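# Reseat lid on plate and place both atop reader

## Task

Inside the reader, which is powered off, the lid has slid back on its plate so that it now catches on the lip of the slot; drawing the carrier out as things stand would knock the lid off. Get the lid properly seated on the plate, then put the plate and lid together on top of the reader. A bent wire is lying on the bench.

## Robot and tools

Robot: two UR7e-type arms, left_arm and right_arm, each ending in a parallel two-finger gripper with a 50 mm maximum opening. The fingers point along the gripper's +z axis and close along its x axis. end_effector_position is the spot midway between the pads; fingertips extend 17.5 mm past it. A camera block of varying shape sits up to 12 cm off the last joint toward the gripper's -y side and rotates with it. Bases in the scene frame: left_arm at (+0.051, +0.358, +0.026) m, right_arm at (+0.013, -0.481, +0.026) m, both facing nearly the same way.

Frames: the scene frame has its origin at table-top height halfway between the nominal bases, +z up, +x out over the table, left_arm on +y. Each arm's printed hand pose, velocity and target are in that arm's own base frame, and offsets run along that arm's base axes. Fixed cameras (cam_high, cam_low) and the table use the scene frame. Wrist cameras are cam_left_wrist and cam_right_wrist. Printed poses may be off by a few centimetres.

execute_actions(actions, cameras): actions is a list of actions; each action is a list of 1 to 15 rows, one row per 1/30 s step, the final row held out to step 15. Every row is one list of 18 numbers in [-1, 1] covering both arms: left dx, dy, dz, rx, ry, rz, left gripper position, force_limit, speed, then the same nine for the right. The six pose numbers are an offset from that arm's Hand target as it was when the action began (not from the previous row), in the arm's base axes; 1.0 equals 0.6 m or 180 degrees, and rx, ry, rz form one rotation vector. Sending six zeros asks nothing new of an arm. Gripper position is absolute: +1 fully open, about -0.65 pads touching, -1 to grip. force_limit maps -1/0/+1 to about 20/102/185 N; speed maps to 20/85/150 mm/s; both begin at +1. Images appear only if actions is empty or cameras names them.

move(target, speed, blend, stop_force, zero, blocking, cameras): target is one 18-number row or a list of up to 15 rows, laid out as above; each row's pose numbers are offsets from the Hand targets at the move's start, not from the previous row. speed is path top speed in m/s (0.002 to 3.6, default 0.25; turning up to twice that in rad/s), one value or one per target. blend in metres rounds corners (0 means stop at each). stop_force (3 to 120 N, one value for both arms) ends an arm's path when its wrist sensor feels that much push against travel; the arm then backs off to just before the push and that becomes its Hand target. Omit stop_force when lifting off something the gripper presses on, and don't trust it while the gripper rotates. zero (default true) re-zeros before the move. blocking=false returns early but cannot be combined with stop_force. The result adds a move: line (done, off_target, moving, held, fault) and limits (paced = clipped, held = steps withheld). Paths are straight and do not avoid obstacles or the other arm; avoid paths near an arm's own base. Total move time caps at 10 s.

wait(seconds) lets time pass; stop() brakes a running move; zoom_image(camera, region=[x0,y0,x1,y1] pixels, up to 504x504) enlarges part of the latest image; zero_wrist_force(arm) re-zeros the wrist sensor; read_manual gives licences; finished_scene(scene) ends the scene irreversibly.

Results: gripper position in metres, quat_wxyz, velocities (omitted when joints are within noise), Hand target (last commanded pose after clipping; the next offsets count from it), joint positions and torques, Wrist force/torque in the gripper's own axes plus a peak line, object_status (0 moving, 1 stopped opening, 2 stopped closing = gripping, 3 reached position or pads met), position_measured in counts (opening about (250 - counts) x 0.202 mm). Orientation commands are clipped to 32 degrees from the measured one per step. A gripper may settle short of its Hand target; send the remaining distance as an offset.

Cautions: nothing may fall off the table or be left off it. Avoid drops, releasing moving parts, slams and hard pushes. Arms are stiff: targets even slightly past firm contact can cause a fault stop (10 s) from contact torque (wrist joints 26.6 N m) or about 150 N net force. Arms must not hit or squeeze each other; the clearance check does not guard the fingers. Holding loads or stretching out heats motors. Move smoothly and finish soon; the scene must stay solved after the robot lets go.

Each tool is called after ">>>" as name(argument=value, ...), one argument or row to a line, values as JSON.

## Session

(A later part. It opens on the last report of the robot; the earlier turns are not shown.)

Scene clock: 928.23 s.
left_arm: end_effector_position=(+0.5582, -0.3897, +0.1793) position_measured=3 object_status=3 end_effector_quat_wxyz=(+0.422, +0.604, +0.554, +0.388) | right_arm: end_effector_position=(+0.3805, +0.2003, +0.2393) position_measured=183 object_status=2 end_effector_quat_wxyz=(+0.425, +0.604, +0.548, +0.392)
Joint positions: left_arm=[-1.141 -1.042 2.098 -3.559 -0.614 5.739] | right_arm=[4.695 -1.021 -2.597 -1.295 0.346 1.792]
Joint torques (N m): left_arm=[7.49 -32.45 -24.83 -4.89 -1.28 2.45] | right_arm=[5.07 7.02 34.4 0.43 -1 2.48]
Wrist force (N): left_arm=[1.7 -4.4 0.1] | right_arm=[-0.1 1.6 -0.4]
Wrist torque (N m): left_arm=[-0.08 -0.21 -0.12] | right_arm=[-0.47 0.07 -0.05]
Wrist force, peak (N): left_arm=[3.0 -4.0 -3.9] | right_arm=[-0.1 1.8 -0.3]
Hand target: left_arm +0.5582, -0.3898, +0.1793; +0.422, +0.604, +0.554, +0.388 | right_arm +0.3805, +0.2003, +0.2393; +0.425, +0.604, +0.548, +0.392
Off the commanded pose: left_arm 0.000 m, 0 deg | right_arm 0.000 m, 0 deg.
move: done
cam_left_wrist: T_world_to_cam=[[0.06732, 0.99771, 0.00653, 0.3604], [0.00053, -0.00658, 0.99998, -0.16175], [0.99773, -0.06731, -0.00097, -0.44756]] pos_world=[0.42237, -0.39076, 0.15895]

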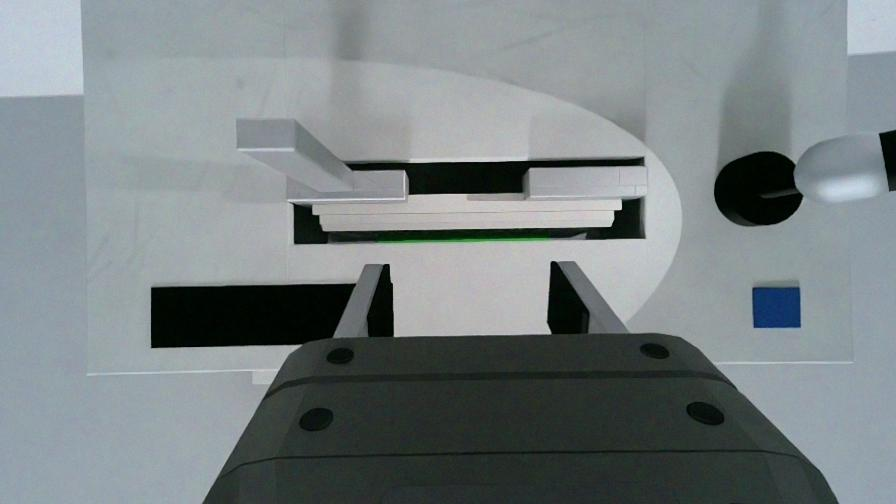

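>>> move(
  target=[
    [-0.2,0,0.1,0,0,0,1,-0.9,0,0,0,0,0,0,0,-1,-0.6,-0.5],
    [-0.235,0.323,0.126,-0.868,0.328,0.233,1,-0.9,0,0,0,0,0,0,0,-1,-0.6,-0.5],
    [-0.235,0.323,0.126,-0.868,0.328,0.233,1,-0.9,0,-0.06,0.5,0.0,0.1194,0.1279,0.0242,-1,-0.6,-0.5],
    [-0.235,0.323,0.126,-0.868,0.328,0.233,1,-0.9,0,0.0325,0.536,-0.130,0.1194,0.1279,0.0242,-1,-0.6,-0.5],
  ],
  speed=[0.3,0.6,0.3,0.15],
  cameras=["cam_left_wrist"],
)

>>> zoom_image(
  camera="cam_left_wrist",
  region=[400, 200, 580, 300],
)

Scene clock: 1026.33 s.
left_arm: end_effector_position=(+0.4172, -0.1960, +0.2549) position_measured=3 object_status=3 end_effector_quat_wxyz=(+0.292, -0.343, +0.680, -0.579) | right_arm: end_effector_position=(+0.4000, +0.5219, +0.1613) position_measured=183 object_status=2 end_effector_quat_wxyz=(+0.173, +0.717, +0.562, +0.374)
Joint positions: left_arm=[-0.869 -1.401 2.761 -4.338 -1.342 3.103] | right_arm=[4.555 -1.886 -2.028 -0.39 0.802 1.489]
Joint torques (N m): left_arm=[-7.02 -7.87 7.3 -4.75 2.7 -0.92] | right_arm=[-8.57 29.41 31.82 5.76 0.03 -2.53]
Wrist force (N): left_arm=[-0.1 -2.0 -1.2] | right_arm=[0.6 2.7 -1.4]
Wrist torque (N m): left_arm=[-0.50 0.16 0.00] | right_arm=[-0.31 0.10 -0.05]
Wrist force, peak (N): left_arm=[2.0 -4.8 2.1] | right_arm=[0.9 2.9 -2.8]
Hand target: left_arm +0.4172, -0.1960, +0.2549; +0.292, -0.343, +0.680, -0.579 | right_arm +0.4000, +0.5219, +0.1613; +0.173, +0.717, +0.562, +0.375
Off the commanded pose: left_arm 0.000 m, 0 deg | right_arm 0.000 m, 0 deg.
move: done
cam_left_wrist: T_world_to_cam=[[-0.60967, -0.79264, 0.00467, 0.10815], [-0.38877, 0.29388, -0.87321, 0.46283], [0.69077, -0.53418, -0.48732, -0.13333]] pos_world=[0.33797, -0.12151, 0.33867]

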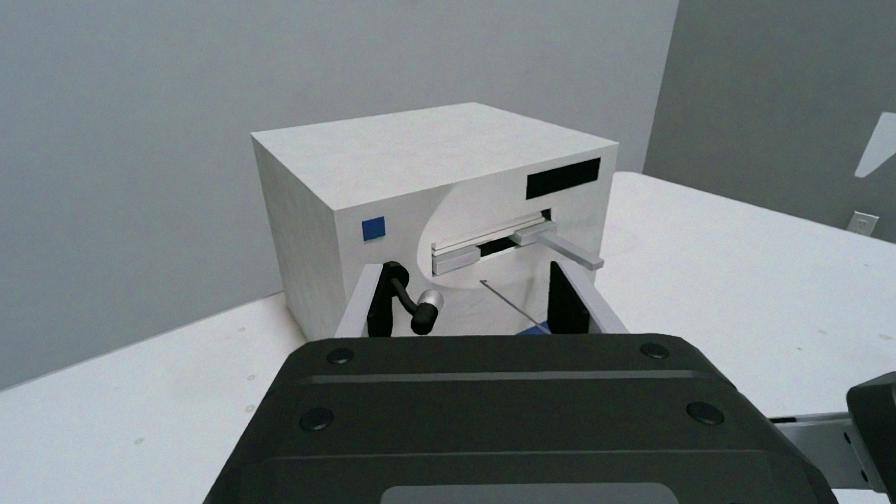

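Scaled by 2.800 from the camera's image (finer frame: 1280x720).

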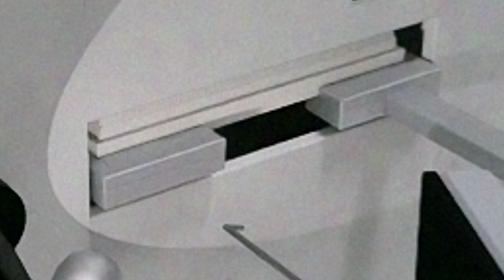

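>>> move(
  target=[0,0,0,0,0,0,1,-0.9,0,0.075,-0.0062,0,0,0,0,-1,-0.6,-0.5],
  speed=0.1,
  stop_force=4,
  cameras=["cam_left_wrist"],
)

>>> zoom_image(
  camera="cam_left_wrist",
  region=[415, 220, 515, 290],
)

Scene clock: 1035.90 s.
left_arm: end_effector_position=(+0.4172, -0.1960, +0.2549) position_measured=3 object_status=3 end_effector_quat_wxyz=(+0.292, -0.343, +0.680, -0.579) | right_arm: end_effector_position=(+0.4450, +0.5182, +0.1613) position_measured=183 object_status=2 end_effector_quat_wxyz=(+0.173, +0.717, +0.562, +0.375)
Joint positions: left_arm=[-0.869 -1.401 2.761 -4.338 -1.342 3.103] | right_arm=[4.468 -1.936 -1.977 -0.318 0.839 1.38]
Joint torques (N m): left_arm=[-7.21 -7.72 7.43 -4.73 2.55 1.39] | right_arm=[-8.32 31.94 31.79 5.91 0.14 -2.69]
Wrist force (N): left_arm=[-0.2 -2.0 -1.3] | right_arm=[0.4 2.3 -1.6]
Wrist torque (N m): left_arm=[-0.52 0.17 0.00] | right_arm=[-0.37 0.13 -0.04]
Wrist force, peak (N): left_arm=[-0.2 -2.1 -1.3] | right_arm=[0.5 3.5 -0.9]
Hand target: left_arm +0.4172, -0.1960, +0.2549; +0.292, -0.343, +0.680, -0.579 | right_arm +0.4450, +0.5182, +0.1613; +0.173, +0.717, +0.562, +0.375
Off the commanded pose: left_arm 0.000 m, 0 deg | right_arm 0.000 m, 0 deg.
move: done
cam_left_wrist: T_world_to_cam=[[-0.60967, -0.79264, 0.00467, 0.10815], [-0.38877, 0.29388, -0.87321, 0.46283], [0.69077, -0.53418, -0.48732, -0.13333]] pos_world=[0.33797, -0.12151, 0.33867]

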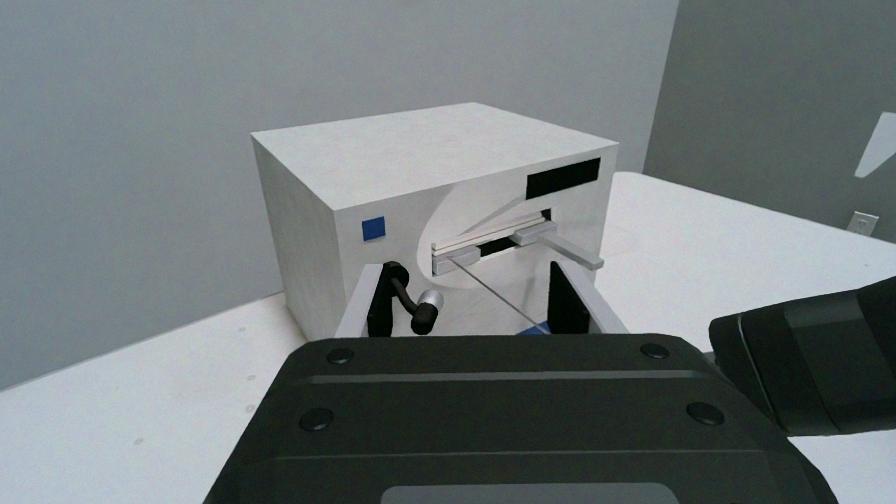

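Scaled by 5.040 from the camera's image (finer frame: 1280x720).

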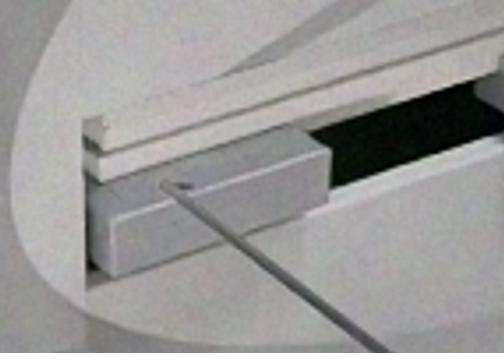

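>>> move(
  target=[0,0,0,0,0,0,1,-0.9,0,0.05,-0.0042,0,0,0,0,-1,-0.6,-0.5],
  speed=0.05,
  stop_force=3,
  cameras=["cam_left_wrist"],
)

>>> zoom_image(
  camera="cam_left_wrist",
  region=[415, 220, 515, 290],
)

Scene clock: 1049.90 s.
left_arm: end_effector_position=(+0.4172, -0.1960, +0.2549) position_measured=3 object_status=3 end_effector_quat_wxyz=(+0.292, -0.343, +0.680, -0.579) | right_arm: end_effector_position=(+0.4750, +0.5157, +0.1613) position_measured=183 object_status=2 end_effector_quat_wxyz=(+0.173, +0.717, +0.562, +0.375)
Joint positions: left_arm=[-0.869 -1.401 2.761 -4.338 -1.342 3.103] | right_arm=[4.412 -1.97 -1.937 -0.281 0.866 1.315]
Joint torques (N m): left_arm=[-6.81 -8.2 6.46 -4.67 2.58 1.43] | right_arm=[-8.93 33.17 31.07 5.84 0.25 -2.61]
Wrist force (N): left_arm=[-0.2 -1.8 -1.1] | right_arm=[0.7 2.3 -1.4]
Wrist torque (N m): left_arm=[-0.50 0.17 0.00] | right_arm=[-0.36 0.10 -0.06]
Wrist force, peak (N): left_arm=[0.0 -2.2 -1.1] | right_arm=[0.7 3.1 -1.0]
Hand target: left_arm +0.4172, -0.1960, +0.2549; +0.292, -0.343, +0.680, -0.579 | right_arm +0.4750, +0.5157, +0.1613; +0.173, +0.717, +0.562, +0.375
Off the commanded pose: left_arm 0.000 m, 0 deg | right_arm 0.000 m, 0 deg.
move: done
cam_left_wrist: T_world_to_cam=[[-0.60967, -0.79264, 0.00467, 0.10815], [-0.38877, 0.29388, -0.87321, 0.46283], [0.69077, -0.53418, -0.48732, -0.13333]] pos_world=[0.33797, -0.12151, 0.33867]

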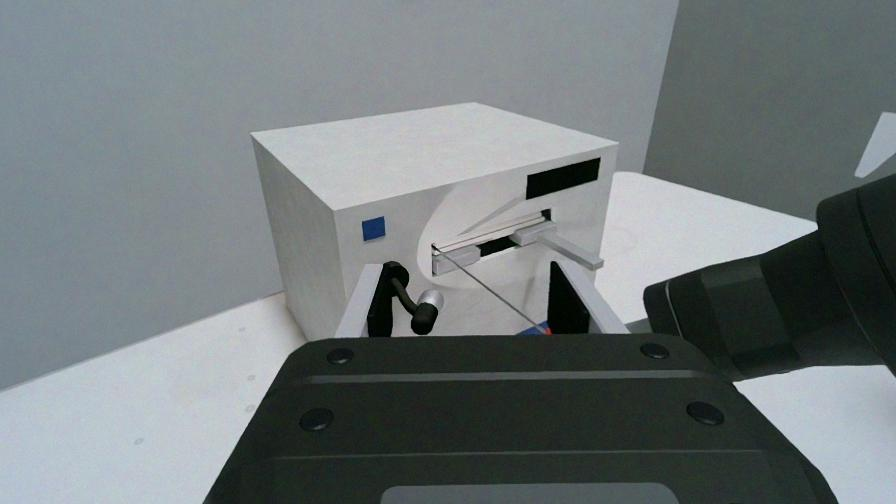

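Scaled by 5.040 from the camera's image (finer frame: 1280x720).

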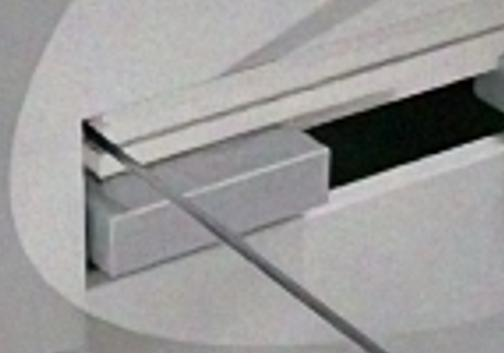

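>>> move(
  target=[0,0,0,0,0,0,1,-0.9,0,0,0,0.02,0,0,0,-1,-0.6,-0.5],
  speed=0.01,
  stop_force=3,
)

Scene clock: 1066.43 s.
left_arm: end_effector_position=(+0.4172, -0.1960, +0.2549) position_measured=3 object_status=3 end_effector_quat_wxyz=(+0.292, -0.343, +0.680, -0.579) | right_arm: end_effector_position=(+0.4750, +0.5157, +0.1733) position_measured=183 object_status=2 end_effector_quat_wxyz=(+0.173, +0.717, +0.562, +0.374)
Joint positions: left_arm=[-0.869 -1.401 2.761 -4.338 -1.342 3.103] | right_arm=[4.412 -1.95 -1.927 -0.311 0.866 1.315]
Joint torques (N m): left_arm=[-6.63 -8.12 6.62 -4.59 2.61 1.34] | right_arm=[-7.57 50.69 33.04 1.68 -1.12 -1.01]
Wrist force (N): left_arm=[-0.1 -2.0 -1.1] | right_arm=[-0.2 0.7 0.2]
Wrist torque (N m): left_arm=[-0.53 0.16 0.00] | right_arm=[-0.19 -0.03 0.03]
Wrist force, peak (N): left_arm=[-0.1 -2.2 -1.3] | right_arm=[0.7 2.8 -1.5]
Hand target: left_arm +0.4172, -0.1960, +0.2549; +0.292, -0.343, +0.680, -0.579 | right_arm +0.4750, +0.5157, +0.1733; +0.173, +0.717, +0.562, +0.375
Off the commanded pose: left_arm 0.000 m, 0 deg | right_arm 0.000 m, 0 deg.
move: done

>>> move(
  target=[0,0,0,0,0,0,1,-0.9,0,0,0,-0.005,0,0,0,-1,-0.6,-0.5],
  speed=0.02,
)

>>> move(
  target=[0,0,0,0,0,0,1,-0.9,0,0,0,-0.005,0,0,0,-1,-0.6,-0.5],
  speed=0.02,
)

>>> move(
  target=[0,0,0,0,0,0,1,-0.9,0,0,0,-0.004,0,0,0,-1,-0.6,-0.5],
  speed=0.02,
)

Scene clock: 1077.97 s.
left_arm: end_effector_position=(+0.4172, -0.1960, +0.2549) position_measured=3 object_status=3 end_effector_quat_wxyz=(+0.292, -0.343, +0.680, -0.579) | right_arm: end_effector_position=(+0.4751, +0.5157, +0.1704) position_measured=183 object_status=2 end_effector_quat_wxyz=(+0.173, +0.717, +0.562, +0.375)
Joint positions: left_arm=[-0.869 -1.401 2.761 -4.338 -1.342 3.103] | right_arm=[4.412 -1.955 -1.93 -0.304 0.866 1.315]
Joint torques (N m): left_arm=[-6.56 -8.29 5.93 -4.66 2.58 1.41] | right_arm=[-0.78 33.25 12.39 6.01 -2.7 1.8]
Wrist force (N): left_arm=[-0.1 -1.9 -1.3] | right_arm=[0.6 2.2 -1.4]
Wrist torque (N m): left_arm=[-0.50 0.16 0.00] | right_arm=[-0.33 0.06 -0.04]
Wrist force, peak (N): left_arm=[-0.1 -2.1 -1.3] | right_arm=[0.4 2.4 -1.4]
Hand target: left_arm +0.4172, -0.1960, +0.2549; +0.292, -0.343, +0.680, -0.579 | right_arm +0.4750, +0.5157, +0.1703; +0.173, +0.717, +0.562, +0.375
Off the commanded pose: left_arm 0.000 m, 0 deg | right_arm 0.000 m, 0 deg.
move: done

Scene clock: 1078.47 s.
left_arm: end_effector_position=(+0.4172, -0.1960, +0.2549) position_measured=3 object_status=3 end_effector_quat_wxyz=(+0.292, -0.343, +0.680, -0.579) | right_arm: end_effector_position=(+0.4751, +0.5157, +0.1673) position_measured=183 object_status=2 end_effector_quat_wxyz=(+0.173, +0.717, +0.562, +0.375)
Joint positions: left_arm=[-0.869 -1.401 2.761 -4.338 -1.342 3.103] | right_arm=[4.412 -1.96 -1.932 -0.296 0.866 1.315]
Joint torques (N m): left_arm=[-7.03 -8.01 6.37 -4.63 2.63 1.42] | right_arm=[-0.26 33.49 12.24 5.86 -2.67 1.45]
Wrist force (N): left_arm=[-0.2 -1.8 -1.1] | right_arm=[0.6 2.4 -1.6]
Wrist torque (N m): left_arm=[-0.49 0.17 0.00] | right_arm=[-0.37 0.08 -0.05]
Wrist force, peak (N): left_arm=[-0.2 -2.1 -1.2] | right_arm=[0.8 2.6 -1.7]
Hand target: left_arm +0.4172, -0.1960, +0.2549; +0.292, -0.343, +0.680, -0.579 | right_arm +0.4750, +0.5157, +0.1673; +0.173, +0.717, +0.562, +0.375
Off the commanded pose: left_arm 0.000 m, 0 deg | right_arm 0.000 m, 0 deg.
move: done

Scene clock: 1078.97 s.
left_arm: end_effector_position=(+0.4172, -0.1960, +0.2549) position_measured=3 object_status=3 end_effector_quat_wxyz=(+0.292, -0.343, +0.680, -0.579) | right_arm: end_effector_position=(+0.4751, +0.5157, +0.1649) position_measured=183 object_status=2 end_effector_quat_wxyz=(+0.173, +0.717, +0.562, +0.375)
Joint positions: left_arm=[-0.869 -1.401 2.761 -4.338 -1.342 3.103] | right_arm=[4.412 -1.964 -1.934 -0.29 0.866 1.315]
Joint torques (N m): left_arm=[-6.96 -7.53 6.31 -4.7 2.54 1.43] | right_arm=[0.74 33.43 11.51 5.8 -2.64 1.03]
Wrist force (N): left_arm=[-0.1 -1.8 -1.1] | right_arm=[0.7 2.4 -1.5]
Wrist torque (N m): left_arm=[-0.48 0.16 0.00] | right_arm=[-0.37 0.08 -0.05]
Wrist force, peak (N): left_arm=[-0.2 -2.1 -1.1] | right_arm=[0.6 2.8 -1.8]
Hand target: left_arm +0.4172, -0.1960, +0.2549; +0.292, -0.343, +0.680, -0.579 | right_arm +0.4750, +0.5157, +0.1649; +0.173, +0.717, +0.562, +0.375
Off the commanded pose: left_arm 0.000 m, 0 deg | right_arm 0.000 m, 0 deg.
move: done

>>> move(
  target=[
    [0,0,0,0,0,0,1,-0.9,0,0,-0.011,-0.0118,0.2325,-0.0194,0,-1,-0.6,-0.5],
    [0,0,0,0,0,0,1,-0.9,0,0.195,-0.0272,-0.0118,0.2325,-0.0194,0,-1,-0.6,-0.5],
  ],
  speed=[0.1,0.05],
  stop_force=4,
  cameras=["cam_left_wrist"],
)

>>> zoom_image(
  camera="cam_left_wrist",
  region=[415, 220, 515, 290],
)

Scene clock: 1101.20 s.
left_arm: end_effector_position=(+0.4172, -0.1960, +0.2549) position_measured=3 object_status=3 end_effector_quat_wxyz=(+0.292, -0.343, +0.680, -0.579) | right_arm: end_effector_position=(+0.5920, +0.4993, +0.1578) position_measured=183 object_status=2 end_effector_quat_wxyz=(-0.078, +0.720, +0.386, +0.572)
Joint positions: left_arm=[-0.869 -1.401 2.761 -4.338 -1.342 3.103] | right_arm=[4.13 -2.275 -1.891 0.662 1.231 1.34]
Joint torques (N m): left_arm=[-6.07 -8.36 5.91 -4.53 2.48 1.35] | right_arm=[-7.88 40.83 27 0.97 1.43 -2.62]
Wrist force (N): left_arm=[-0.1 -2.1 -1.0] | right_arm=[1.4 2.5 -2.1]
Wrist torque (N m): left_arm=[-0.53 0.16 0.00] | right_arm=[-0.09 0.16 -0.27]
Wrist force, peak (N): left_arm=[-0.3 -2.3 -1.2] | right_arm=[1.5 3.2 -1.7]
Hand target: left_arm +0.4172, -0.1960, +0.2549; +0.292, -0.343, +0.680, -0.579 | right_arm +0.5920, +0.4993, +0.1578; -0.078, +0.720, +0.386, +0.572
Off the commanded pose: left_arm 0.000 m, 0 deg | right_arm 0.000 m, 0 deg.
move: done
cam_left_wrist: T_world_to_cam=[[-0.60967, -0.79264, 0.00467, 0.10815], [-0.38877, 0.29388, -0.87321, 0.46283], [0.69077, -0.53418, -0.48732, -0.13333]] pos_world=[0.33797, -0.12151, 0.33867]

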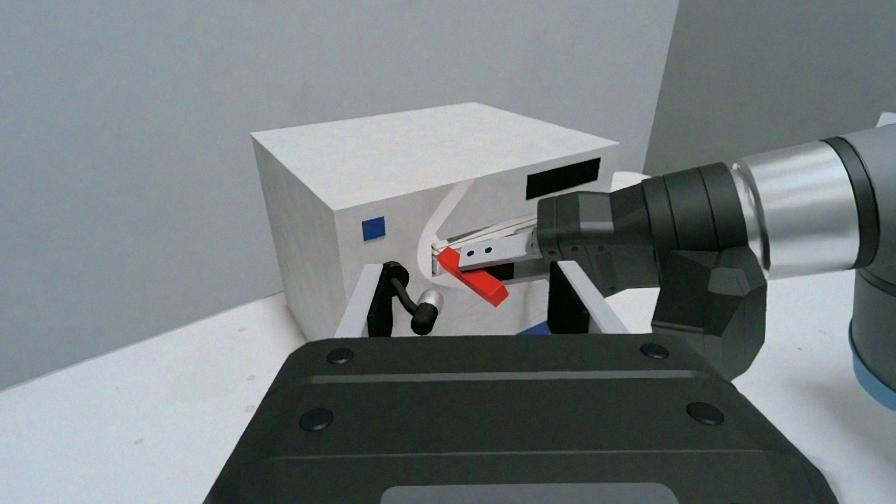

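Scaled by 5.040 from the camera's image (finer frame: 1280x720).

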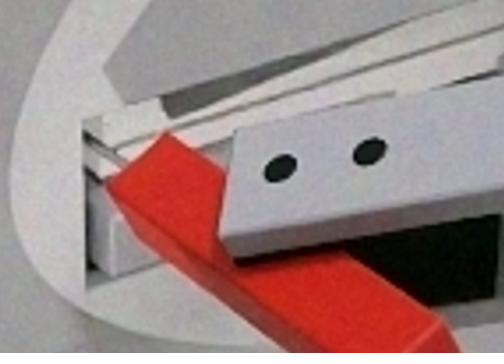

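>>> move(
  target=[
    [0,0,0,0,0,0,1,-0.9,0,0,0,-0.0122,0,0,0,-1,-0.6,-0.5],
    [0,0,0,0,0,0,1,-0.9,0,0,0.0095,-0.0022,-0.177,0.0147,0,-1,-0.6,-0.5],
    [0,0,0,0,0,0,1,-0.9,0,0,0.0045,-0.0022,-0.177,0.0147,0,-1,-0.6,-0.5],
  ],
  speed=[0.03,0.1,0.03],
  stop_force=5,
  cameras=["cam_left_wrist"],
)

>>> zoom_image(
  camera="cam_left_wrist",
  region=[415, 220, 515, 290],
)

Scene clock: 1122.80 s.
left_arm: end_effector_position=(+0.4172, -0.1960, +0.2549) position_measured=3 object_status=3 end_effector_quat_wxyz=(+0.292, -0.343, +0.680, -0.579) | right_arm: end_effector_position=(+0.5920, +0.5020, +0.1565) position_measured=183 object_status=2 end_effector_quat_wxyz=(+0.114, +0.727, +0.526, +0.427)
Joint positions: left_arm=[-0.869 -1.401 2.761 -4.338 -1.342 3.103] | right_arm=[4.191 -2.13 -1.804 0.012 1.046 1.144]
Joint torques (N m): left_arm=[-5.87 -7.96 5.63 -4.66 2.53 1.47] | right_arm=[-8.75 56.7 11.43 1.35 -2.64 -2.63]
Wrist force (N): left_arm=[-0.2 -1.9 -1.1] | right_arm=[0.8 2.8 -1.7]
Wrist torque (N m): left_arm=[-0.51 0.17 0.00] | right_arm=[-0.26 0.12 -0.10]
Wrist force, peak (N): left_arm=[-0.2 -2.1 -1.4] | right_arm=[1.7 2.8 -2.2]
Hand target: left_arm +0.4172, -0.1960, +0.2549; +0.292, -0.343, +0.680, -0.579 | right_arm +0.5920, +0.5020, +0.1565; +0.114, +0.727, +0.526, +0.427
Off the commanded pose: left_arm 0.000 m, 0 deg | right_arm 0.000 m, 0 deg.
move: done
cam_left_wrist: T_world_to_cam=[[-0.60967, -0.79264, 0.00467, 0.10815], [-0.38877, 0.29388, -0.87321, 0.46283], [0.69077, -0.53418, -0.48732, -0.13333]] pos_world=[0.33797, -0.12151, 0.33867]

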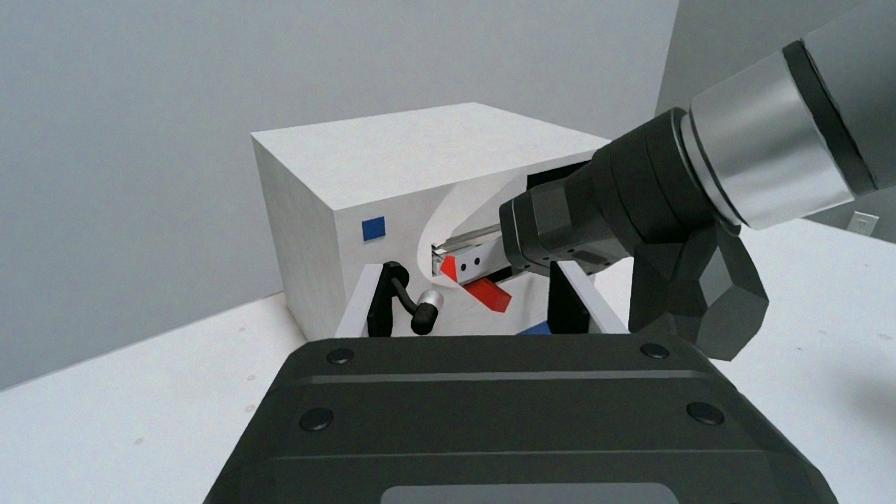

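Scaled by 5.040 from the camera's image (finer frame: 1280x720).

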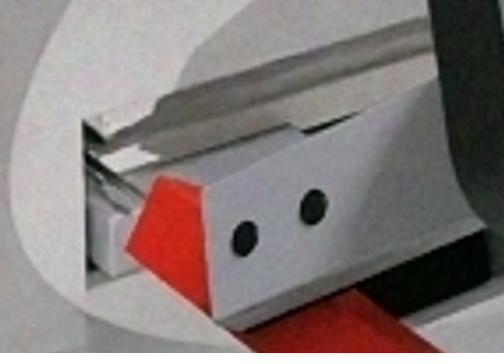

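>>> move(
  target=[0,0,0,0,0,0,1,-0.9,0,-0.078,0.0065,0,0,0,0,-1,-0.6,-0.5],
  speed=0.025,
  stop_force=4,
  cameras=["cam_left_wrist"],
)

>>> zoom_image(
  camera="cam_left_wrist",
  region=[415, 200, 575, 300],
)

Scene clock: 1136.50 s.
left_arm: end_effector_position=(+0.4172, -0.1960, +0.2549) position_measured=3 object_status=3 end_effector_quat_wxyz=(+0.292, -0.343, +0.680, -0.579) | right_arm: end_effector_position=(+0.5525, +0.5054, +0.1565) position_measured=183 object_status=2 end_effector_quat_wxyz=(+0.114, +0.727, +0.526, +0.427)
Joint positions: left_arm=[-0.869 -1.401 2.761 -4.338 -1.342 3.103] | right_arm=[4.256 -2.082 -1.883 0.015 1 1.198]
Joint torques (N m): left_arm=[-5.29 -8.13 5.43 -4.48 2.49 1.34] | right_arm=[-8.56 37.52 30.24 5.86 0.7 -2.63]
Wrist force (N): left_arm=[-0.3 -2.0 -1.0] | right_arm=[0.9 2.6 -1.9]
Wrist torque (N m): left_arm=[-0.51 0.18 0.00] | right_arm=[-0.31 0.13 -0.12]
Wrist force, peak (N): left_arm=[-0.2 -2.1 -1.2] | right_arm=[0.5 6.5 0.5]
Hand target: left_arm +0.4172, -0.1960, +0.2549; +0.292, -0.343, +0.680, -0.579 | right_arm +0.5525, +0.5054, +0.1565; +0.114, +0.727, +0.526, +0.427 (not the last commanded pose)
Off the commanded pose: left_arm 0.000 m, 0 deg | right_arm 0.007 m, 0 deg.
move: contact (right_arm)
cam_left_wrist: T_world_to_cam=[[-0.60967, -0.79264, 0.00467, 0.10815], [-0.38877, 0.29388, -0.87321, 0.46283], [0.69077, -0.53418, -0.48732, -0.13333]] pos_world=[0.33797, -0.12151, 0.33867]

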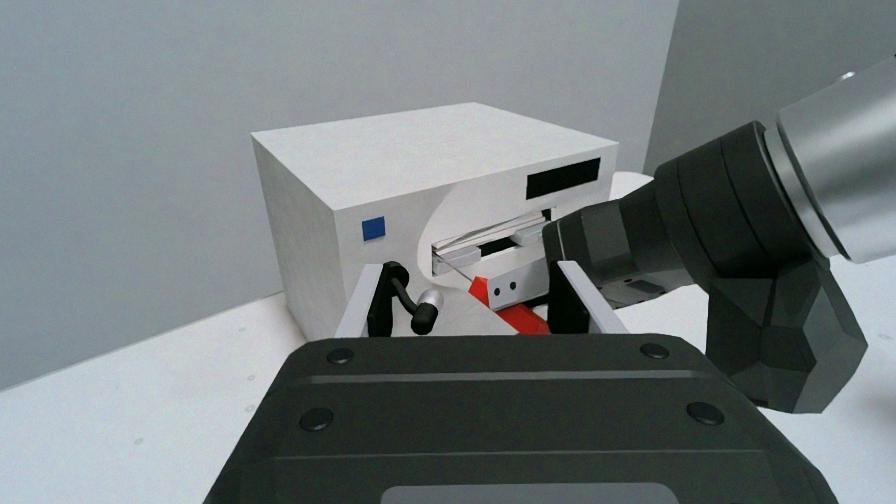

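Scaled by 3.150 from the camera's image (finer frame: 1280x720).

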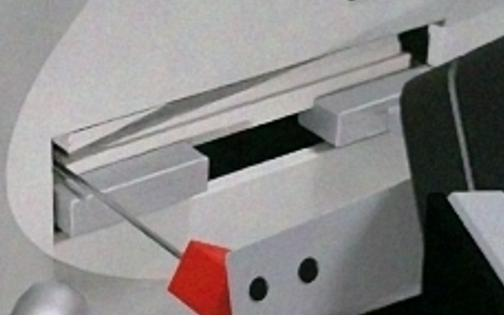

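>>> move(
  target=[
    [0,0,0,0,0,0,1,-0.9,0,0.015,0,0.002,0,0,0,-1,-0.6,-0.5],
    [0,0,0,0,0,0,1,-0.9,0,0.015,0.0,0.004,0.177,-0.0147,0,-1,-0.6,-0.5],
    [0,0,0,0,0,0,1,-0.9,0,-0.27,0.02,0.004,0.177,-0.0147,0,-1,-0.6,-0.5],
    [-0.05,0,0.05,0.868,-0.328,-0.233,1,-0.9,0,-0.35,-0.4,0.15,0.0,0,0,-1,-0.6,-0.5],
  ],
  speed=[0.05,0.1,0.08,0.35],
)

>>> move(
  target=[
    [0.18,-0.315,0.05,0,0,0,1,-0.9,0,0,0,0,0,0,0,-1,-0.6,-0.5],
    [0.28,-0.32,-0.17,0,0,0,1,-0.9,0,0,0,0,0,0,0,-1,-0.6,-0.5],
  ],
  speed=[0.35,0.15],
  stop_force=15,
  cameras=["cam_left_wrist"],
)

>>> zoom_image(
  camera="cam_left_wrist",
  region=[260, 150, 460, 260],
)

>>> zoom_image(
  camera="cam_left_wrist",
  region=[450, 150, 650, 260],
)

Scene clock: 1166.90 s.
left_arm: end_effector_position=(+0.3908, -0.1959, +0.2813) position_measured=3 object_status=3 end_effector_quat_wxyz=(+0.462, +0.526, +0.659, +0.274) | right_arm: end_effector_position=(+0.3482, +0.2952, +0.2361) position_measured=183 object_status=2 end_effector_quat_wxyz=(+0.091, +0.729, +0.511, +0.446)
Joint positions: left_arm=[-1.428 -2.228 2.646 -2.524 -0.514 4.95] | right_arm=[4.611 -1.119 -2.597 -0.4 0.784 1.564]
Joint torques (N m): left_arm=[-7.49 -4.75 -35.71 -1.42 4.44 -1.84] | right_arm=[5.69 10.64 34.42 0.99 -3.2 2.64]
Wrist force (N): left_arm=[1.7 -4.0 0.3] | right_arm=[1.2 2.7 -1.7]
Wrist torque (N m): left_arm=[-0.09 -0.09 -0.04] | right_arm=[-0.27 0.06 -0.26]
Wrist force, peak (N): left_arm=[1.4 -4.2 0.4] | right_arm=[0.2 7.0 -3.2]
Hand target: left_arm +0.3908, -0.1960, +0.2814; +0.462, +0.526, +0.659, +0.274 (not the last commanded pose) | right_arm +0.3482, +0.2952, +0.2361; +0.091, +0.729, +0.511, +0.446 (not the last commanded pose)
Off the commanded pose: left_arm 0.005 m, 20 deg | right_arm 0.032 m, 4 deg.
move: off_target (left_arm, right_arm; path cut at 10 s); path passed 3 of 4 targets

Scene clock: 1169.97 s.
left_arm: end_effector_position=(+0.5588, -0.3880, +0.1794) position_measured=3 object_status=3 end_effector_quat_wxyz=(+0.462, +0.526, +0.659, +0.274) | right_arm: end_effector_position=(+0.3482, +0.2952, +0.2361) position_measured=183 object_status=2 end_effector_quat_wxyz=(+0.091, +0.729, +0.511, +0.446)
Joint positions: left_arm=[-1.108 -1.108 2.112 -3.455 -0.726 5.368] | right_arm=[4.611 -1.119 -2.597 -0.4 0.784 1.564]
Joint torques (N m): left_arm=[7.39 -30.09 -26.9 -5.11 -1.33 2.54] | right_arm=[4.96 10.85 34.68 1.31 -3.25 2.84]
Wrist force (N): left_arm=[1.7 -3.9 0.5] | right_arm=[1.0 2.6 -1.8]
Wrist torque (N m): left_arm=[-0.05 -0.05 -0.06] | right_arm=[-0.27 0.09 -0.26]
Wrist force, peak (N): left_arm=[2.0 -4.8 1.0] | right_arm=[1.1 3.1 -1.9]
Hand target: left_arm +0.5588, -0.3880, +0.1794; +0.462, +0.526, +0.659, +0.274 | right_arm +0.3482, +0.2952, +0.2361; +0.091, +0.729, +0.511, +0.446
Off the commanded pose: left_arm 0.000 m, 0 deg | right_arm 0.000 m, 0 deg.
move: done
cam_left_wrist: T_world_to_cam=[[-0.037, 0.94889, -0.31344, 0.45529], [0.10695, 0.31561, 0.94284, -0.08601], [0.99358, 0.00136, -0.11316, -0.39895]] pos_world=[0.42243, -0.40433, 0.17866]

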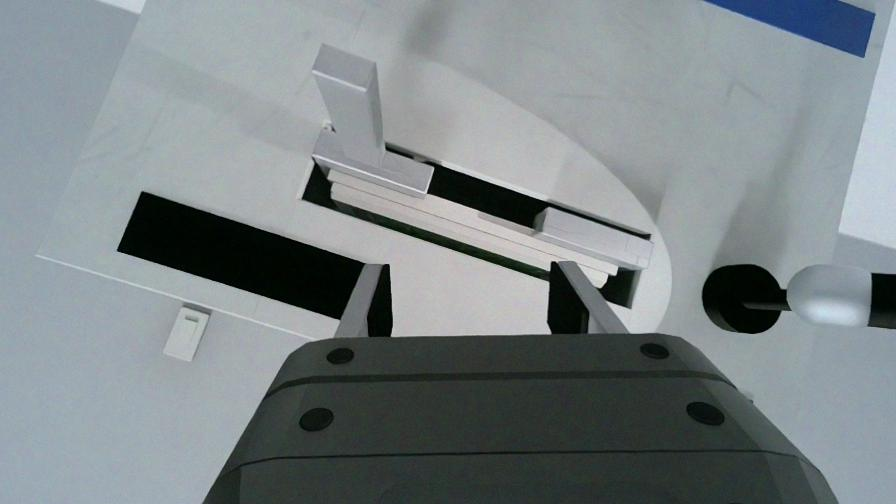

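Scaled by 2.520 from the camera's image (finer frame: 1280x720).

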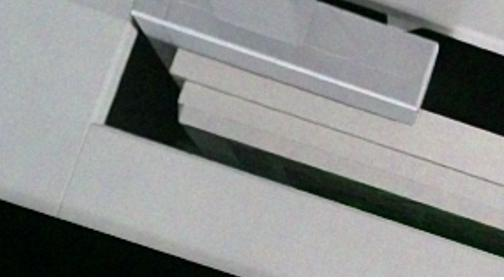

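Scaled by 2.520 from the camera's image (finer frame: 1280x720).

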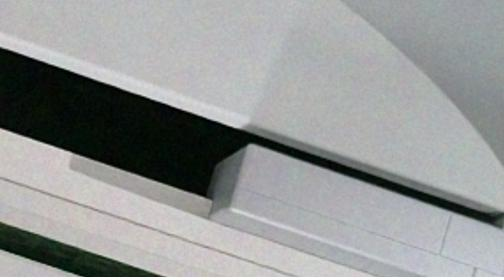

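>>> move(
  target=[0,0,0.012,0.103,-0.0389,-0.0275,1,-0.9,0,0,0,0,0,0,0,-1,-0.6,-0.5],
  cameras=["cam_left_wrist"],
)

>>> zoom_image(
  camera="cam_left_wrist",
  region=[270, 160, 400, 250],
)

>>> zoom_image(
  camera="cam_left_wrist",
  region=[530, 160, 660, 250],
)

Scene clock: 1186.13 s.
left_arm: end_effector_position=(+0.5588, -0.3880, +0.1866) position_measured=3 object_status=3 end_effector_quat_wxyz=(+0.422, +0.604, +0.554, +0.388) | right_arm: end_effector_position=(+0.3482, +0.2952, +0.2361) position_measured=183 object_status=2 end_effector_quat_wxyz=(+0.091, +0.729, +0.511, +0.446)
Joint positions: left_arm=[-1.139 -1.06 2.098 -3.544 -0.615 5.741] | right_arm=[4.611 -1.119 -2.597 -0.4 0.784 1.564]
Joint torques (N m): left_arm=[-7.2 -31.56 -25.23 -4.94 3.83 2.55] | right_arm=[4.99 10.56 34.28 1.31 -3.32 2.82]
Wrist force (N): left_arm=[1.8 -4.4 0.1] | right_arm=[1.1 2.7 -1.9]
Wrist torque (N m): left_arm=[-0.07 -0.23 -0.12] | right_arm=[-0.27 0.09 -0.26]
Wrist force, peak (N): left_arm=[1.8 -4.6 0.2] | right_arm=[1.2 3.0 -1.9]
Hand target: left_arm +0.5588, -0.3880, +0.1866; +0.422, +0.604, +0.554, +0.388 | right_arm +0.3482, +0.2952, +0.2361; +0.091, +0.729, +0.511, +0.446
Off the commanded pose: left_arm 0.000 m, 0 deg | right_arm 0.000 m, 0 deg.
move: done
cam_left_wrist: T_world_to_cam=[[0.06692, 0.99774, 0.00674, 0.35876], [0.00052, -0.00679, 0.99998, -0.16901], [0.99776, -0.06691, -0.00097, -0.4479]] pos_world=[0.42297, -0.38906, 0.16615]

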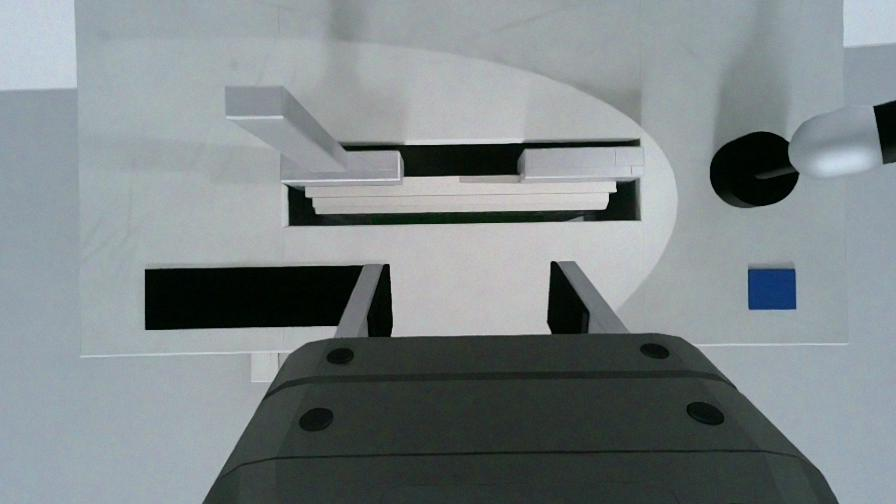

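Scaled by 3.877 from the camera's image (finer frame: 1280x720).

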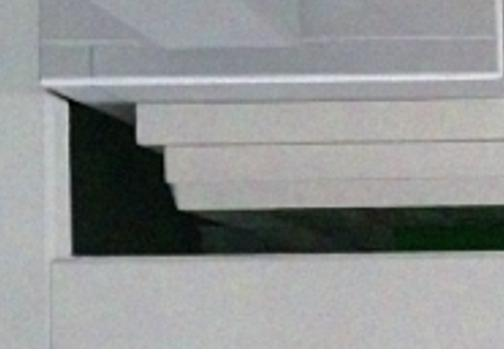

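Scaled by 3.877 from the camera's image (finer frame: 1280x720).

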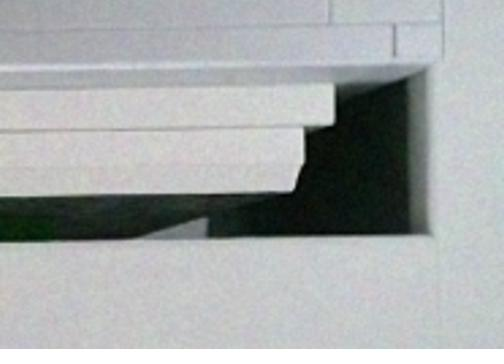

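>>> move(
  target=[
    [-0.298,0.313,0.172,0,0,0,1,-0.9,0,0,0,0,0,0,0,-1,-0.6,-0.5],
    [-0.298,0.313,0.172,0,0,0,1,-0.9,0,0.0863,0.3668,-0.06,0.1559,-0.0134,0,-1,-0.6,-0.5],
    [-0.298,0.313,0.172,0,0,0,1,-0.9,0,0.0863,0.3668,-0.1305,0.1559,-0.0134,0,-1,-0.6,-0.5],
  ],
  speed=[0.3,0.3,0.2],
)

>>> move(
  target=[
    [0,0,0,0,0,0,1,-0.9,0,0.32,-0.0266,0,0,0,0,-1,-0.6,-0.5],
    [0,0,0,0,0,0,1,-0.9,0,0.32,-0.0266,-0.0047,0,0,0,-1,-0.6,-0.5],
  ],
  speed=[0.06,0.02],
  stop_force=4,
)

>>> move(
  target=[
    [0,0,0,0,0,0,1,-0.9,0,0,0.0095,0.01,-0.177,0.0147,0,-1,-0.6,-0.5],
    [0,0,0,0,0,0,1,-0.9,0,0,0.0045,0.01,-0.177,0.0147,0,-1,-0.6,-0.5],
    [0,0,0,0,0,0,1,-0.9,0,-0.05,0.0087,0.01,-0.177,0.0147,0,-1,-0.6,-0.5],
  ],
  speed=[0.1,0.03,0.02],
  stop_force=4,
)

Scene clock: 1231.00 s.
left_arm: end_effector_position=(+0.3800, -0.2002, +0.2898) position_measured=3 object_status=3 end_effector_quat_wxyz=(+0.422, +0.604, +0.554, +0.388) | right_arm: end_effector_position=(+0.4000, +0.5153, +0.1579) position_measured=183 object_status=2 end_effector_quat_wxyz=(-0.077, +0.720, +0.386, +0.572)
Joint positions: left_arm=[-1.548 -2.301 2.635 -2.192 -0.366 5.019] | right_arm=[4.535 -2.127 -2.238 0.766 0.857 1.525]
Joint torques (N m): left_arm=[-7.21 -2.74 -35.83 -1.35 4.86 -2.57] | right_arm=[-9.06 30.22 21.88 5.56 0.93 -2.56]
Wrist force (N): left_arm=[1.8 -4.7 0.3] | right_arm=[1.5 2.8 -1.8]
Wrist torque (N m): left_arm=[-0.14 -0.26 0.05] | right_arm=[-0.05 0.12 -0.28]
Wrist force, peak (N): left_arm=[2.4 -5.0 0.1] | right_arm=[3.0 3.2 -2.3]
Hand target: left_arm +0.3800, -0.2002, +0.2898; +0.422, +0.604, +0.554, +0.388 | right_arm +0.4000, +0.5153, +0.1578; -0.077, +0.720, +0.386, +0.572
Off the commanded pose: left_arm 0.000 m, 0 deg | right_arm 0.000 m, 0 deg.
move: done

Scene clock: 1235.30 s.
left_arm: end_effector_position=(+0.3800, -0.2002, +0.2898) position_measured=3 object_status=3 end_effector_quat_wxyz=(+0.422, +0.604, +0.554, +0.388) | right_arm: end_effector_position=(+0.5920, +0.4994, +0.1550) position_measured=183 object_status=2 end_effector_quat_wxyz=(-0.077, +0.720, +0.386, +0.572)
Joint positions: left_arm=[-1.548 -2.301 2.635 -2.192 -0.366 5.019] | right_arm=[4.13 -2.282 -1.891 0.669 1.23 1.339]
Joint torques (N m): left_arm=[-7.24 -2.6 -36.17 -1.27 4.78 -2.63] | right_arm=[-8.6 41.31 26.44 5.65 1.47 -2.68]
Wrist force (N): left_arm=[1.9 -4.8 0.6] | right_arm=[1.5 2.5 -2.2]
Wrist torque (N m): left_arm=[-0.16 -0.27 0.05] | right_arm=[-0.09 0.13 -0.27]
Wrist force, peak (N): left_arm=[1.9 -4.9 0.3] | right_arm=[1.7 3.3 -1.8]
Hand target: left_arm +0.3800, -0.2002, +0.2898; +0.422, +0.604, +0.554, +0.388 | right_arm +0.5920, +0.4994, +0.1550; -0.077, +0.720, +0.386, +0.572
Off the commanded pose: left_arm 0.000 m, 0 deg | right_arm 0.000 m, 0 deg.
move: done

Scene clock: 1240.50 s.
left_arm: end_effector_position=(+0.3800, -0.2002, +0.2898) position_measured=3 object_status=3 end_effector_quat_wxyz=(+0.422, +0.604, +0.554, +0.388) | right_arm: end_effector_position=(+0.5699, +0.5039, +0.1610) position_measured=183 object_status=2 end_effector_quat_wxyz=(+0.114, +0.726, +0.526, +0.428)
Joint positions: left_arm=[-1.548 -2.301 2.635 -2.192 -0.366 5.019] | right_arm=[4.227 -2.095 -1.847 0.007 1.02 1.172]
Joint torques (N m): left_arm=[-7.02 -2.63 -35.47 -1.35 4.69 -2.61] | right_arm=[-9.22 39.19 31.57 2.96 0.73 -2.67]
Wrist force (N): left_arm=[1.7 -4.7 0.3] | right_arm=[1.0 2.4 -1.8]
Wrist torque (N m): left_arm=[-0.13 -0.25 0.05] | right_arm=[-0.27 0.16 -0.17]
Wrist force, peak (N): left_arm=[1.9 -4.9 0.6] | right_arm=[1.3 6.5 0.5]
Hand target: left_arm +0.3800, -0.2002, +0.2898; +0.422, +0.604, +0.554, +0.388 | right_arm +0.5699, +0.5039, +0.1610; +0.114, +0.726, +0.526, +0.428 (not the last commanded pose)
Off the commanded pose: left_arm 0.000 m, 0 deg | right_arm 0.008 m, 0 deg.
move: contact (right_arm); path passed 2 of 3 targets

>>> move(
  target=[0,0,0,0,0,0,1,-0.9,0,-0.0383,0.0032,0,0,0,0,-1,-0.6,-0.5],
  speed=0.01,
  stop_force=10,
  cameras=["cam_left_wrist"],
)

Scene clock: 1287.97 s.
left_arm: end_effector_position=(+0.3800, -0.2002, +0.2898) position_measured=3 object_status=3 end_effector_quat_wxyz=(+0.422, +0.604, +0.554, +0.388) | right_arm: end_effector_position=(+0.5512, +0.5055, +0.1610) position_measured=183 object_status=2 end_effector_quat_wxyz=(+0.114, +0.726, +0.526, +0.428)
Joint positions: left_arm=[-1.548 -2.301 2.635 -2.192 -0.366 5.019] | right_arm=[4.258 -2.073 -1.884 0.006 0.998 1.199]
Joint torques (N m): left_arm=[-7.18 -2.32 -35.67 -1.33 4.67 -2.52] | right_arm=[-4.61 37.87 29.93 3.17 1.25 -2.73]
Wrist force (N): left_arm=[1.8 -4.8 0.4] | right_arm=[1.3 9.0 3.0]
Wrist torque (N m): left_arm=[-0.17 -0.25 0.06] | right_arm=[-0.08 0.16 -0.22]
Wrist force, peak (N): left_arm=[1.8 -5.0 0.4] | right_arm=[1.0 16.1 9.1]
Hand target: left_arm +0.3800, -0.2002, +0.2898; +0.422, +0.604, +0.554, +0.388 | right_arm +0.5512, +0.5055, +0.1610; +0.114, +0.726, +0.526, +0.428 (not the last commanded pose)
Off the commanded pose: left_arm 0.000 m, 0 deg | right_arm 0.004 m, 0 deg.
move: contact (right_arm)
cam_left_wrist: T_world_to_cam=[[0.06692, 0.99774, 0.00674, 0.18265], [0.00042, -0.00678, 0.99998, -0.27081], [0.99776, -0.06691, -0.00087, -0.25686]] pos_world=[0.24417, -0.20126, 0.26935]

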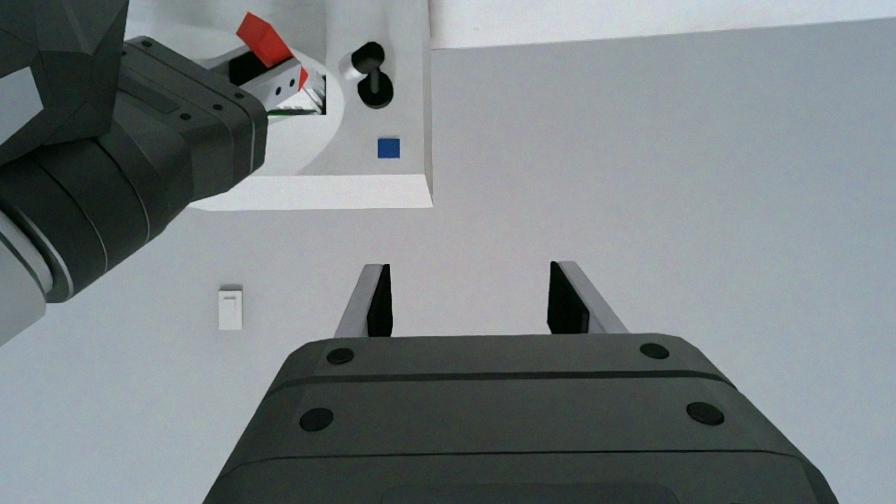

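>>> move(
  target=[0.0618,0.0073,-0.0583,-0.868,0.328,0.233,1,-0.9,0,0,0,0,0,0,0,-1,-0.6,-0.5],
  speed=0.6,
  cameras=["cam_left_wrist"],
)

>>> zoom_image(
  camera="cam_left_wrist",
  region=[250, 50, 650, 350],
)

Scene clock: 1301.70 s.
left_arm: end_effector_position=(+0.4171, -0.1958, +0.2548) position_measured=3 object_status=3 end_effector_quat_wxyz=(+0.291, -0.343, +0.680, -0.579) | right_arm: end_effector_position=(+0.5512, +0.5055, +0.1610) position_measured=183 object_status=2 end_effector_quat_wxyz=(+0.114, +0.726, +0.526, +0.428)
Joint positions: left_arm=[-0.868 -1.401 2.762 -4.338 -1.344 3.104] | right_arm=[4.258 -2.073 -1.884 0.006 0.998 1.199]
Joint torques (N m): left_arm=[-7.22 -8.73 7.23 -4.64 2.72 -2.63] | right_arm=[-4.82 37.45 29.62 5.03 -0.55 -2.63]
Wrist force (N): left_arm=[-0.1 -1.9 -1.1] | right_arm=[1.3 8.9 3.1]
Wrist torque (N m): left_arm=[-0.50 0.15 0.00] | right_arm=[-0.07 0.13 -0.23]
Wrist force, peak (N): left_arm=[1.7 -5.0 0.5] | right_arm=[1.4 9.2 3.1]
Hand target: left_arm +0.4171, -0.1958, +0.2548; +0.291, -0.343, +0.680, -0.579 | right_arm +0.5512, +0.5055, +0.1610; +0.114, +0.726, +0.526, +0.428
Off the commanded pose: left_arm 0.000 m, 0 deg | right_arm 0.000 m, 0 deg.
move: done
cam_left_wrist: T_world_to_cam=[[-0.61005, -0.79235, 0.00466, 0.10836], [-0.38876, 0.29418, -0.87311, 0.46261], [0.69044, -0.53445, -0.4875, -0.13299]] pos_world=[0.33777, -0.12131, 0.33857]

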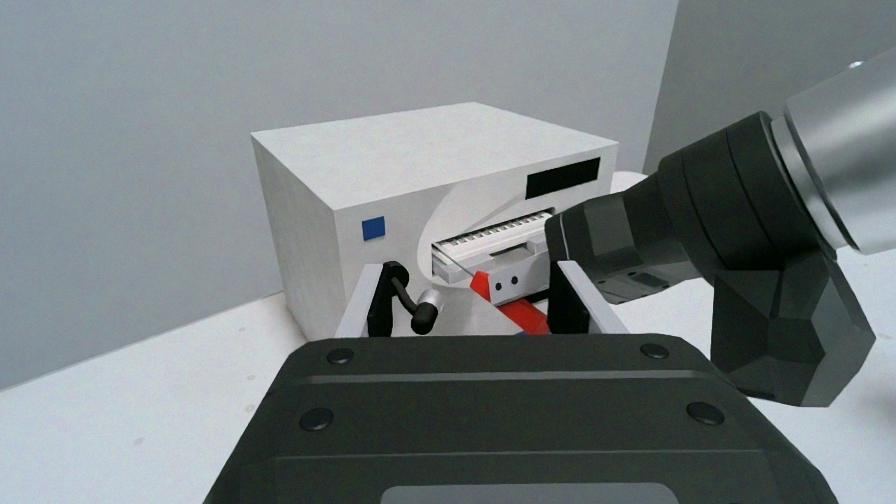

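Scaled by 1.260 from the camera's image (finer frame: 1280x720).

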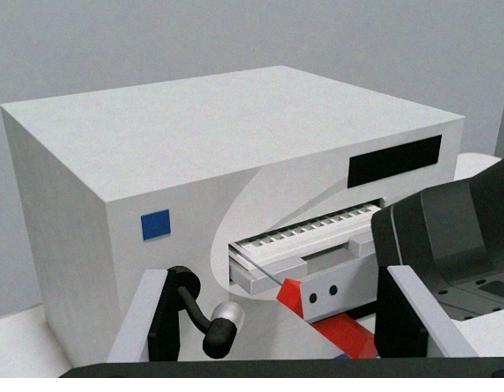

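>>> zoom_image(
  camera="cam_left_wrist",
  region=[420, 190, 580, 310],
)

Scaled by 3.150 from the camera's image (finer frame: 1280x720).

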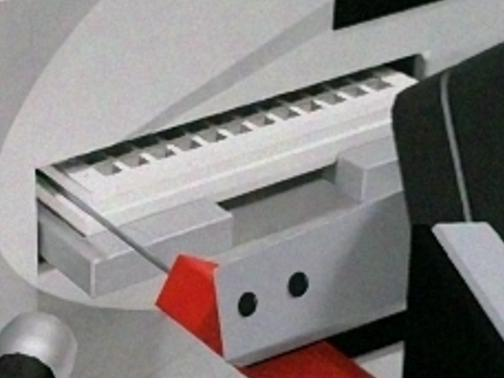

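>>> move(
  target=[
    [0,0,0,0,0,0,1,-0.9,0,0.017,-0.0014,0,0,0,0,-1,-0.6,-0.5],
    [0,0,0,0,0,0,1,-0.9,0,0.017,-0.006,0.004,0.177,-0.0147,0,-1,-0.6,-0.5],
    [0,0,0,0,0,0,1,-0.9,0,-0.3,0.0205,0.004,0.177,-0.0147,0,-1,-0.6,-0.5],
  ],
  speed=[0.03,0.15,0.12],
)

>>> move(
  target=[-0.0618,-0.0073,0.0583,0.868,-0.328,-0.233,1,-0.9,0,0,-0.3,0.05,0,0,0,-1,-0.6,-0.5],
  speed=0.5,
)

>>> move(
  target=[
    [0.2,-0.25,0,0,0,0,1,-0.9,0,0,0,0,0,0,0,-1,-0.6,-0.5],
    [0.298,-0.313,-0.172,0,0,0,1,-0.9,0,0,0,0,0,0,0,-1,-0.6,-0.5],
  ],
  speed=0.4,
  blend=0.02,
  cameras=["cam_left_wrist"],
)

Scene clock: 1332.20 s.
left_arm: end_effector_position=(+0.4171, -0.1958, +0.2548) position_measured=3 object_status=3 end_effector_quat_wxyz=(+0.291, -0.343, +0.680, -0.579) | right_arm: end_effector_position=(+0.3713, +0.5178, +0.1634) position_measured=183 object_status=2 end_effector_quat_wxyz=(-0.077, +0.720, +0.386, +0.572)
Joint positions: left_arm=[-0.868 -1.4 2.762 -4.339 -1.344 3.104] | right_arm=[4.608 -2.093 -2.276 0.74 0.793 1.569]
Joint torques (N m): left_arm=[-6.94 -7.26 7.6 -4.67 2.68 0.54] | right_arm=[5.9 44.66 1.94 0.7 -2.66 2.67]
Wrist force (N): left_arm=[-0.2 -1.9 -1.0] | right_arm=[1.5 2.5 -2.1]
Wrist torque (N m): left_arm=[-0.51 0.16 0.00] | right_arm=[-0.09 0.12 -0.41]
Wrist force, peak (N): left_arm=[-0.2 -2.2 -1.2] | right_arm=[1.2 9.2 2.9]
Hand target: left_arm +0.4171, -0.1958, +0.2548; +0.291, -0.343, +0.680, -0.579 | right_arm +0.3712, +0.5178, +0.1634; -0.077, +0.720, +0.386, +0.572
Off the commanded pose: left_arm 0.000 m, 0 deg | right_arm 0.000 m, 0 deg.
move: done

Scene clock: 1336.10 s.
left_arm: end_effector_position=(+0.3800, -0.2002, +0.2898) position_measured=3 object_status=3 end_effector_quat_wxyz=(+0.422, +0.604, +0.554, +0.388) | right_arm: end_effector_position=(+0.3712, +0.3378, +0.1934) position_measured=183 object_status=2 end_effector_quat_wxyz=(-0.077, +0.720, +0.386, +0.572)
Joint positions: left_arm=[-1.548 -2.301 2.635 -2.193 -0.366 5.02] | right_arm=[4.522 -1.817 -2.698 0.922 0.869 1.517]
Joint torques (N m): left_arm=[-6.75 -3.08 -36.31 -1.08 4.77 -2.54] | right_arm=[-8.61 28.28 -0.74 5.36 0.95 -2.55]
Wrist force (N): left_arm=[1.8 -4.7 0.3] | right_arm=[1.4 2.6 -1.8]
Wrist torque (N m): left_arm=[-0.15 -0.26 0.06] | right_arm=[-0.07 0.12 -0.28]
Wrist force, peak (N): left_arm=[1.9 -5.2 0.5] | right_arm=[1.5 3.0 -2.1]
Hand target: left_arm +0.3800, -0.2002, +0.2898; +0.422, +0.604, +0.554, +0.388 | right_arm +0.3712, +0.3378, +0.1934; -0.077, +0.720, +0.386, +0.572
Off the commanded pose: left_arm 0.000 m, 0 deg | right_arm 0.000 m, 0 deg.
move: done

Scene clock: 1338.00 s.
left_arm: end_effector_position=(+0.5588, -0.3880, +0.1866) position_measured=3 object_status=3 end_effector_quat_wxyz=(+0.422, +0.604, +0.554, +0.388) | right_arm: end_effector_position=(+0.3712, +0.3378, +0.1934) position_measured=183 object_status=2 end_effector_quat_wxyz=(-0.077, +0.720, +0.386, +0.572)
Joint positions: left_arm=[-1.139 -1.06 2.099 -3.544 -0.615 5.741] | right_arm=[4.522 -1.817 -2.698 0.922 0.869 1.517]
Joint torques (N m): left_arm=[7.54 -31.55 -25.94 -4.92 -1.3 2.53] | right_arm=[-9.08 28.44 -1.24 5.24 0.97 -2.55]
Wrist force (N): left_arm=[1.8 -4.5 0.1] | right_arm=[1.4 2.7 -1.9]
Wrist torque (N m): left_arm=[-0.08 -0.23 -0.12] | right_arm=[-0.06 0.11 -0.28]
Wrist force, peak (N): left_arm=[1.2 -6.0 2.4] | right_arm=[1.6 2.6 -2.1]
Hand target: left_arm +0.5588, -0.3880, +0.1866; +0.422, +0.604, +0.554, +0.388 | right_arm +0.3712, +0.3378, +0.1934; -0.077, +0.720, +0.386, +0.572
Off the commanded pose: left_arm 0.000 m, 0 deg | right_arm 0.000 m, 0 deg.
move: done
cam_left_wrist: T_world_to_cam=[[0.06692, 0.99774, 0.00674, 0.35876], [0.00052, -0.00679, 0.99998, -0.16901], [0.99776, -0.06691, -0.00097, -0.4479]] pos_world=[0.42297, -0.38906, 0.16615]

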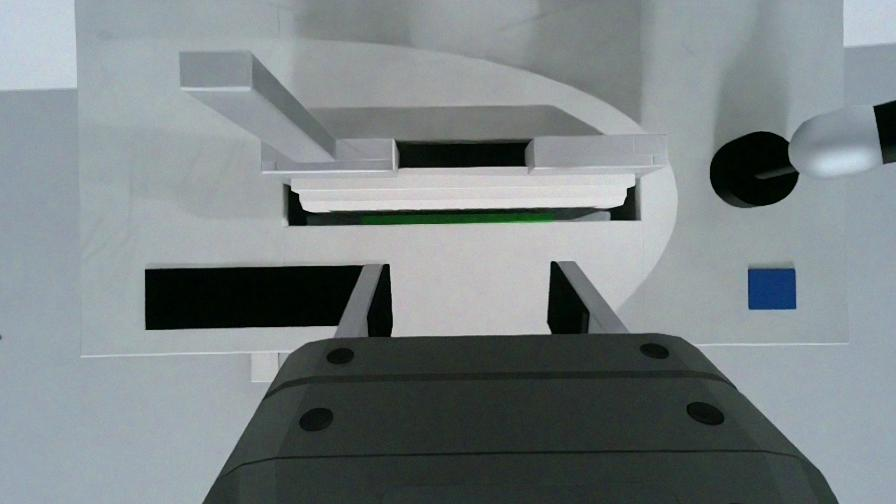

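>>> zoom_image(
  camera="cam_left_wrist",
  region=[270, 120, 470, 240],
)

>>> zoom_image(
  camera="cam_left_wrist",
  region=[470, 120, 670, 240],
)

Scaled by 2.520 from the camera's image (finer frame: 1280x720).

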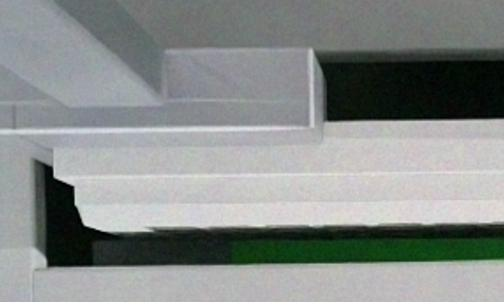

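Scaled by 2.520 from the camera's image (finer frame: 1280x720).

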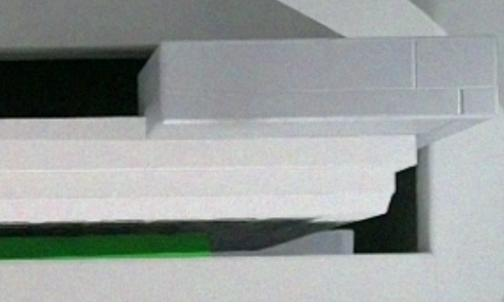

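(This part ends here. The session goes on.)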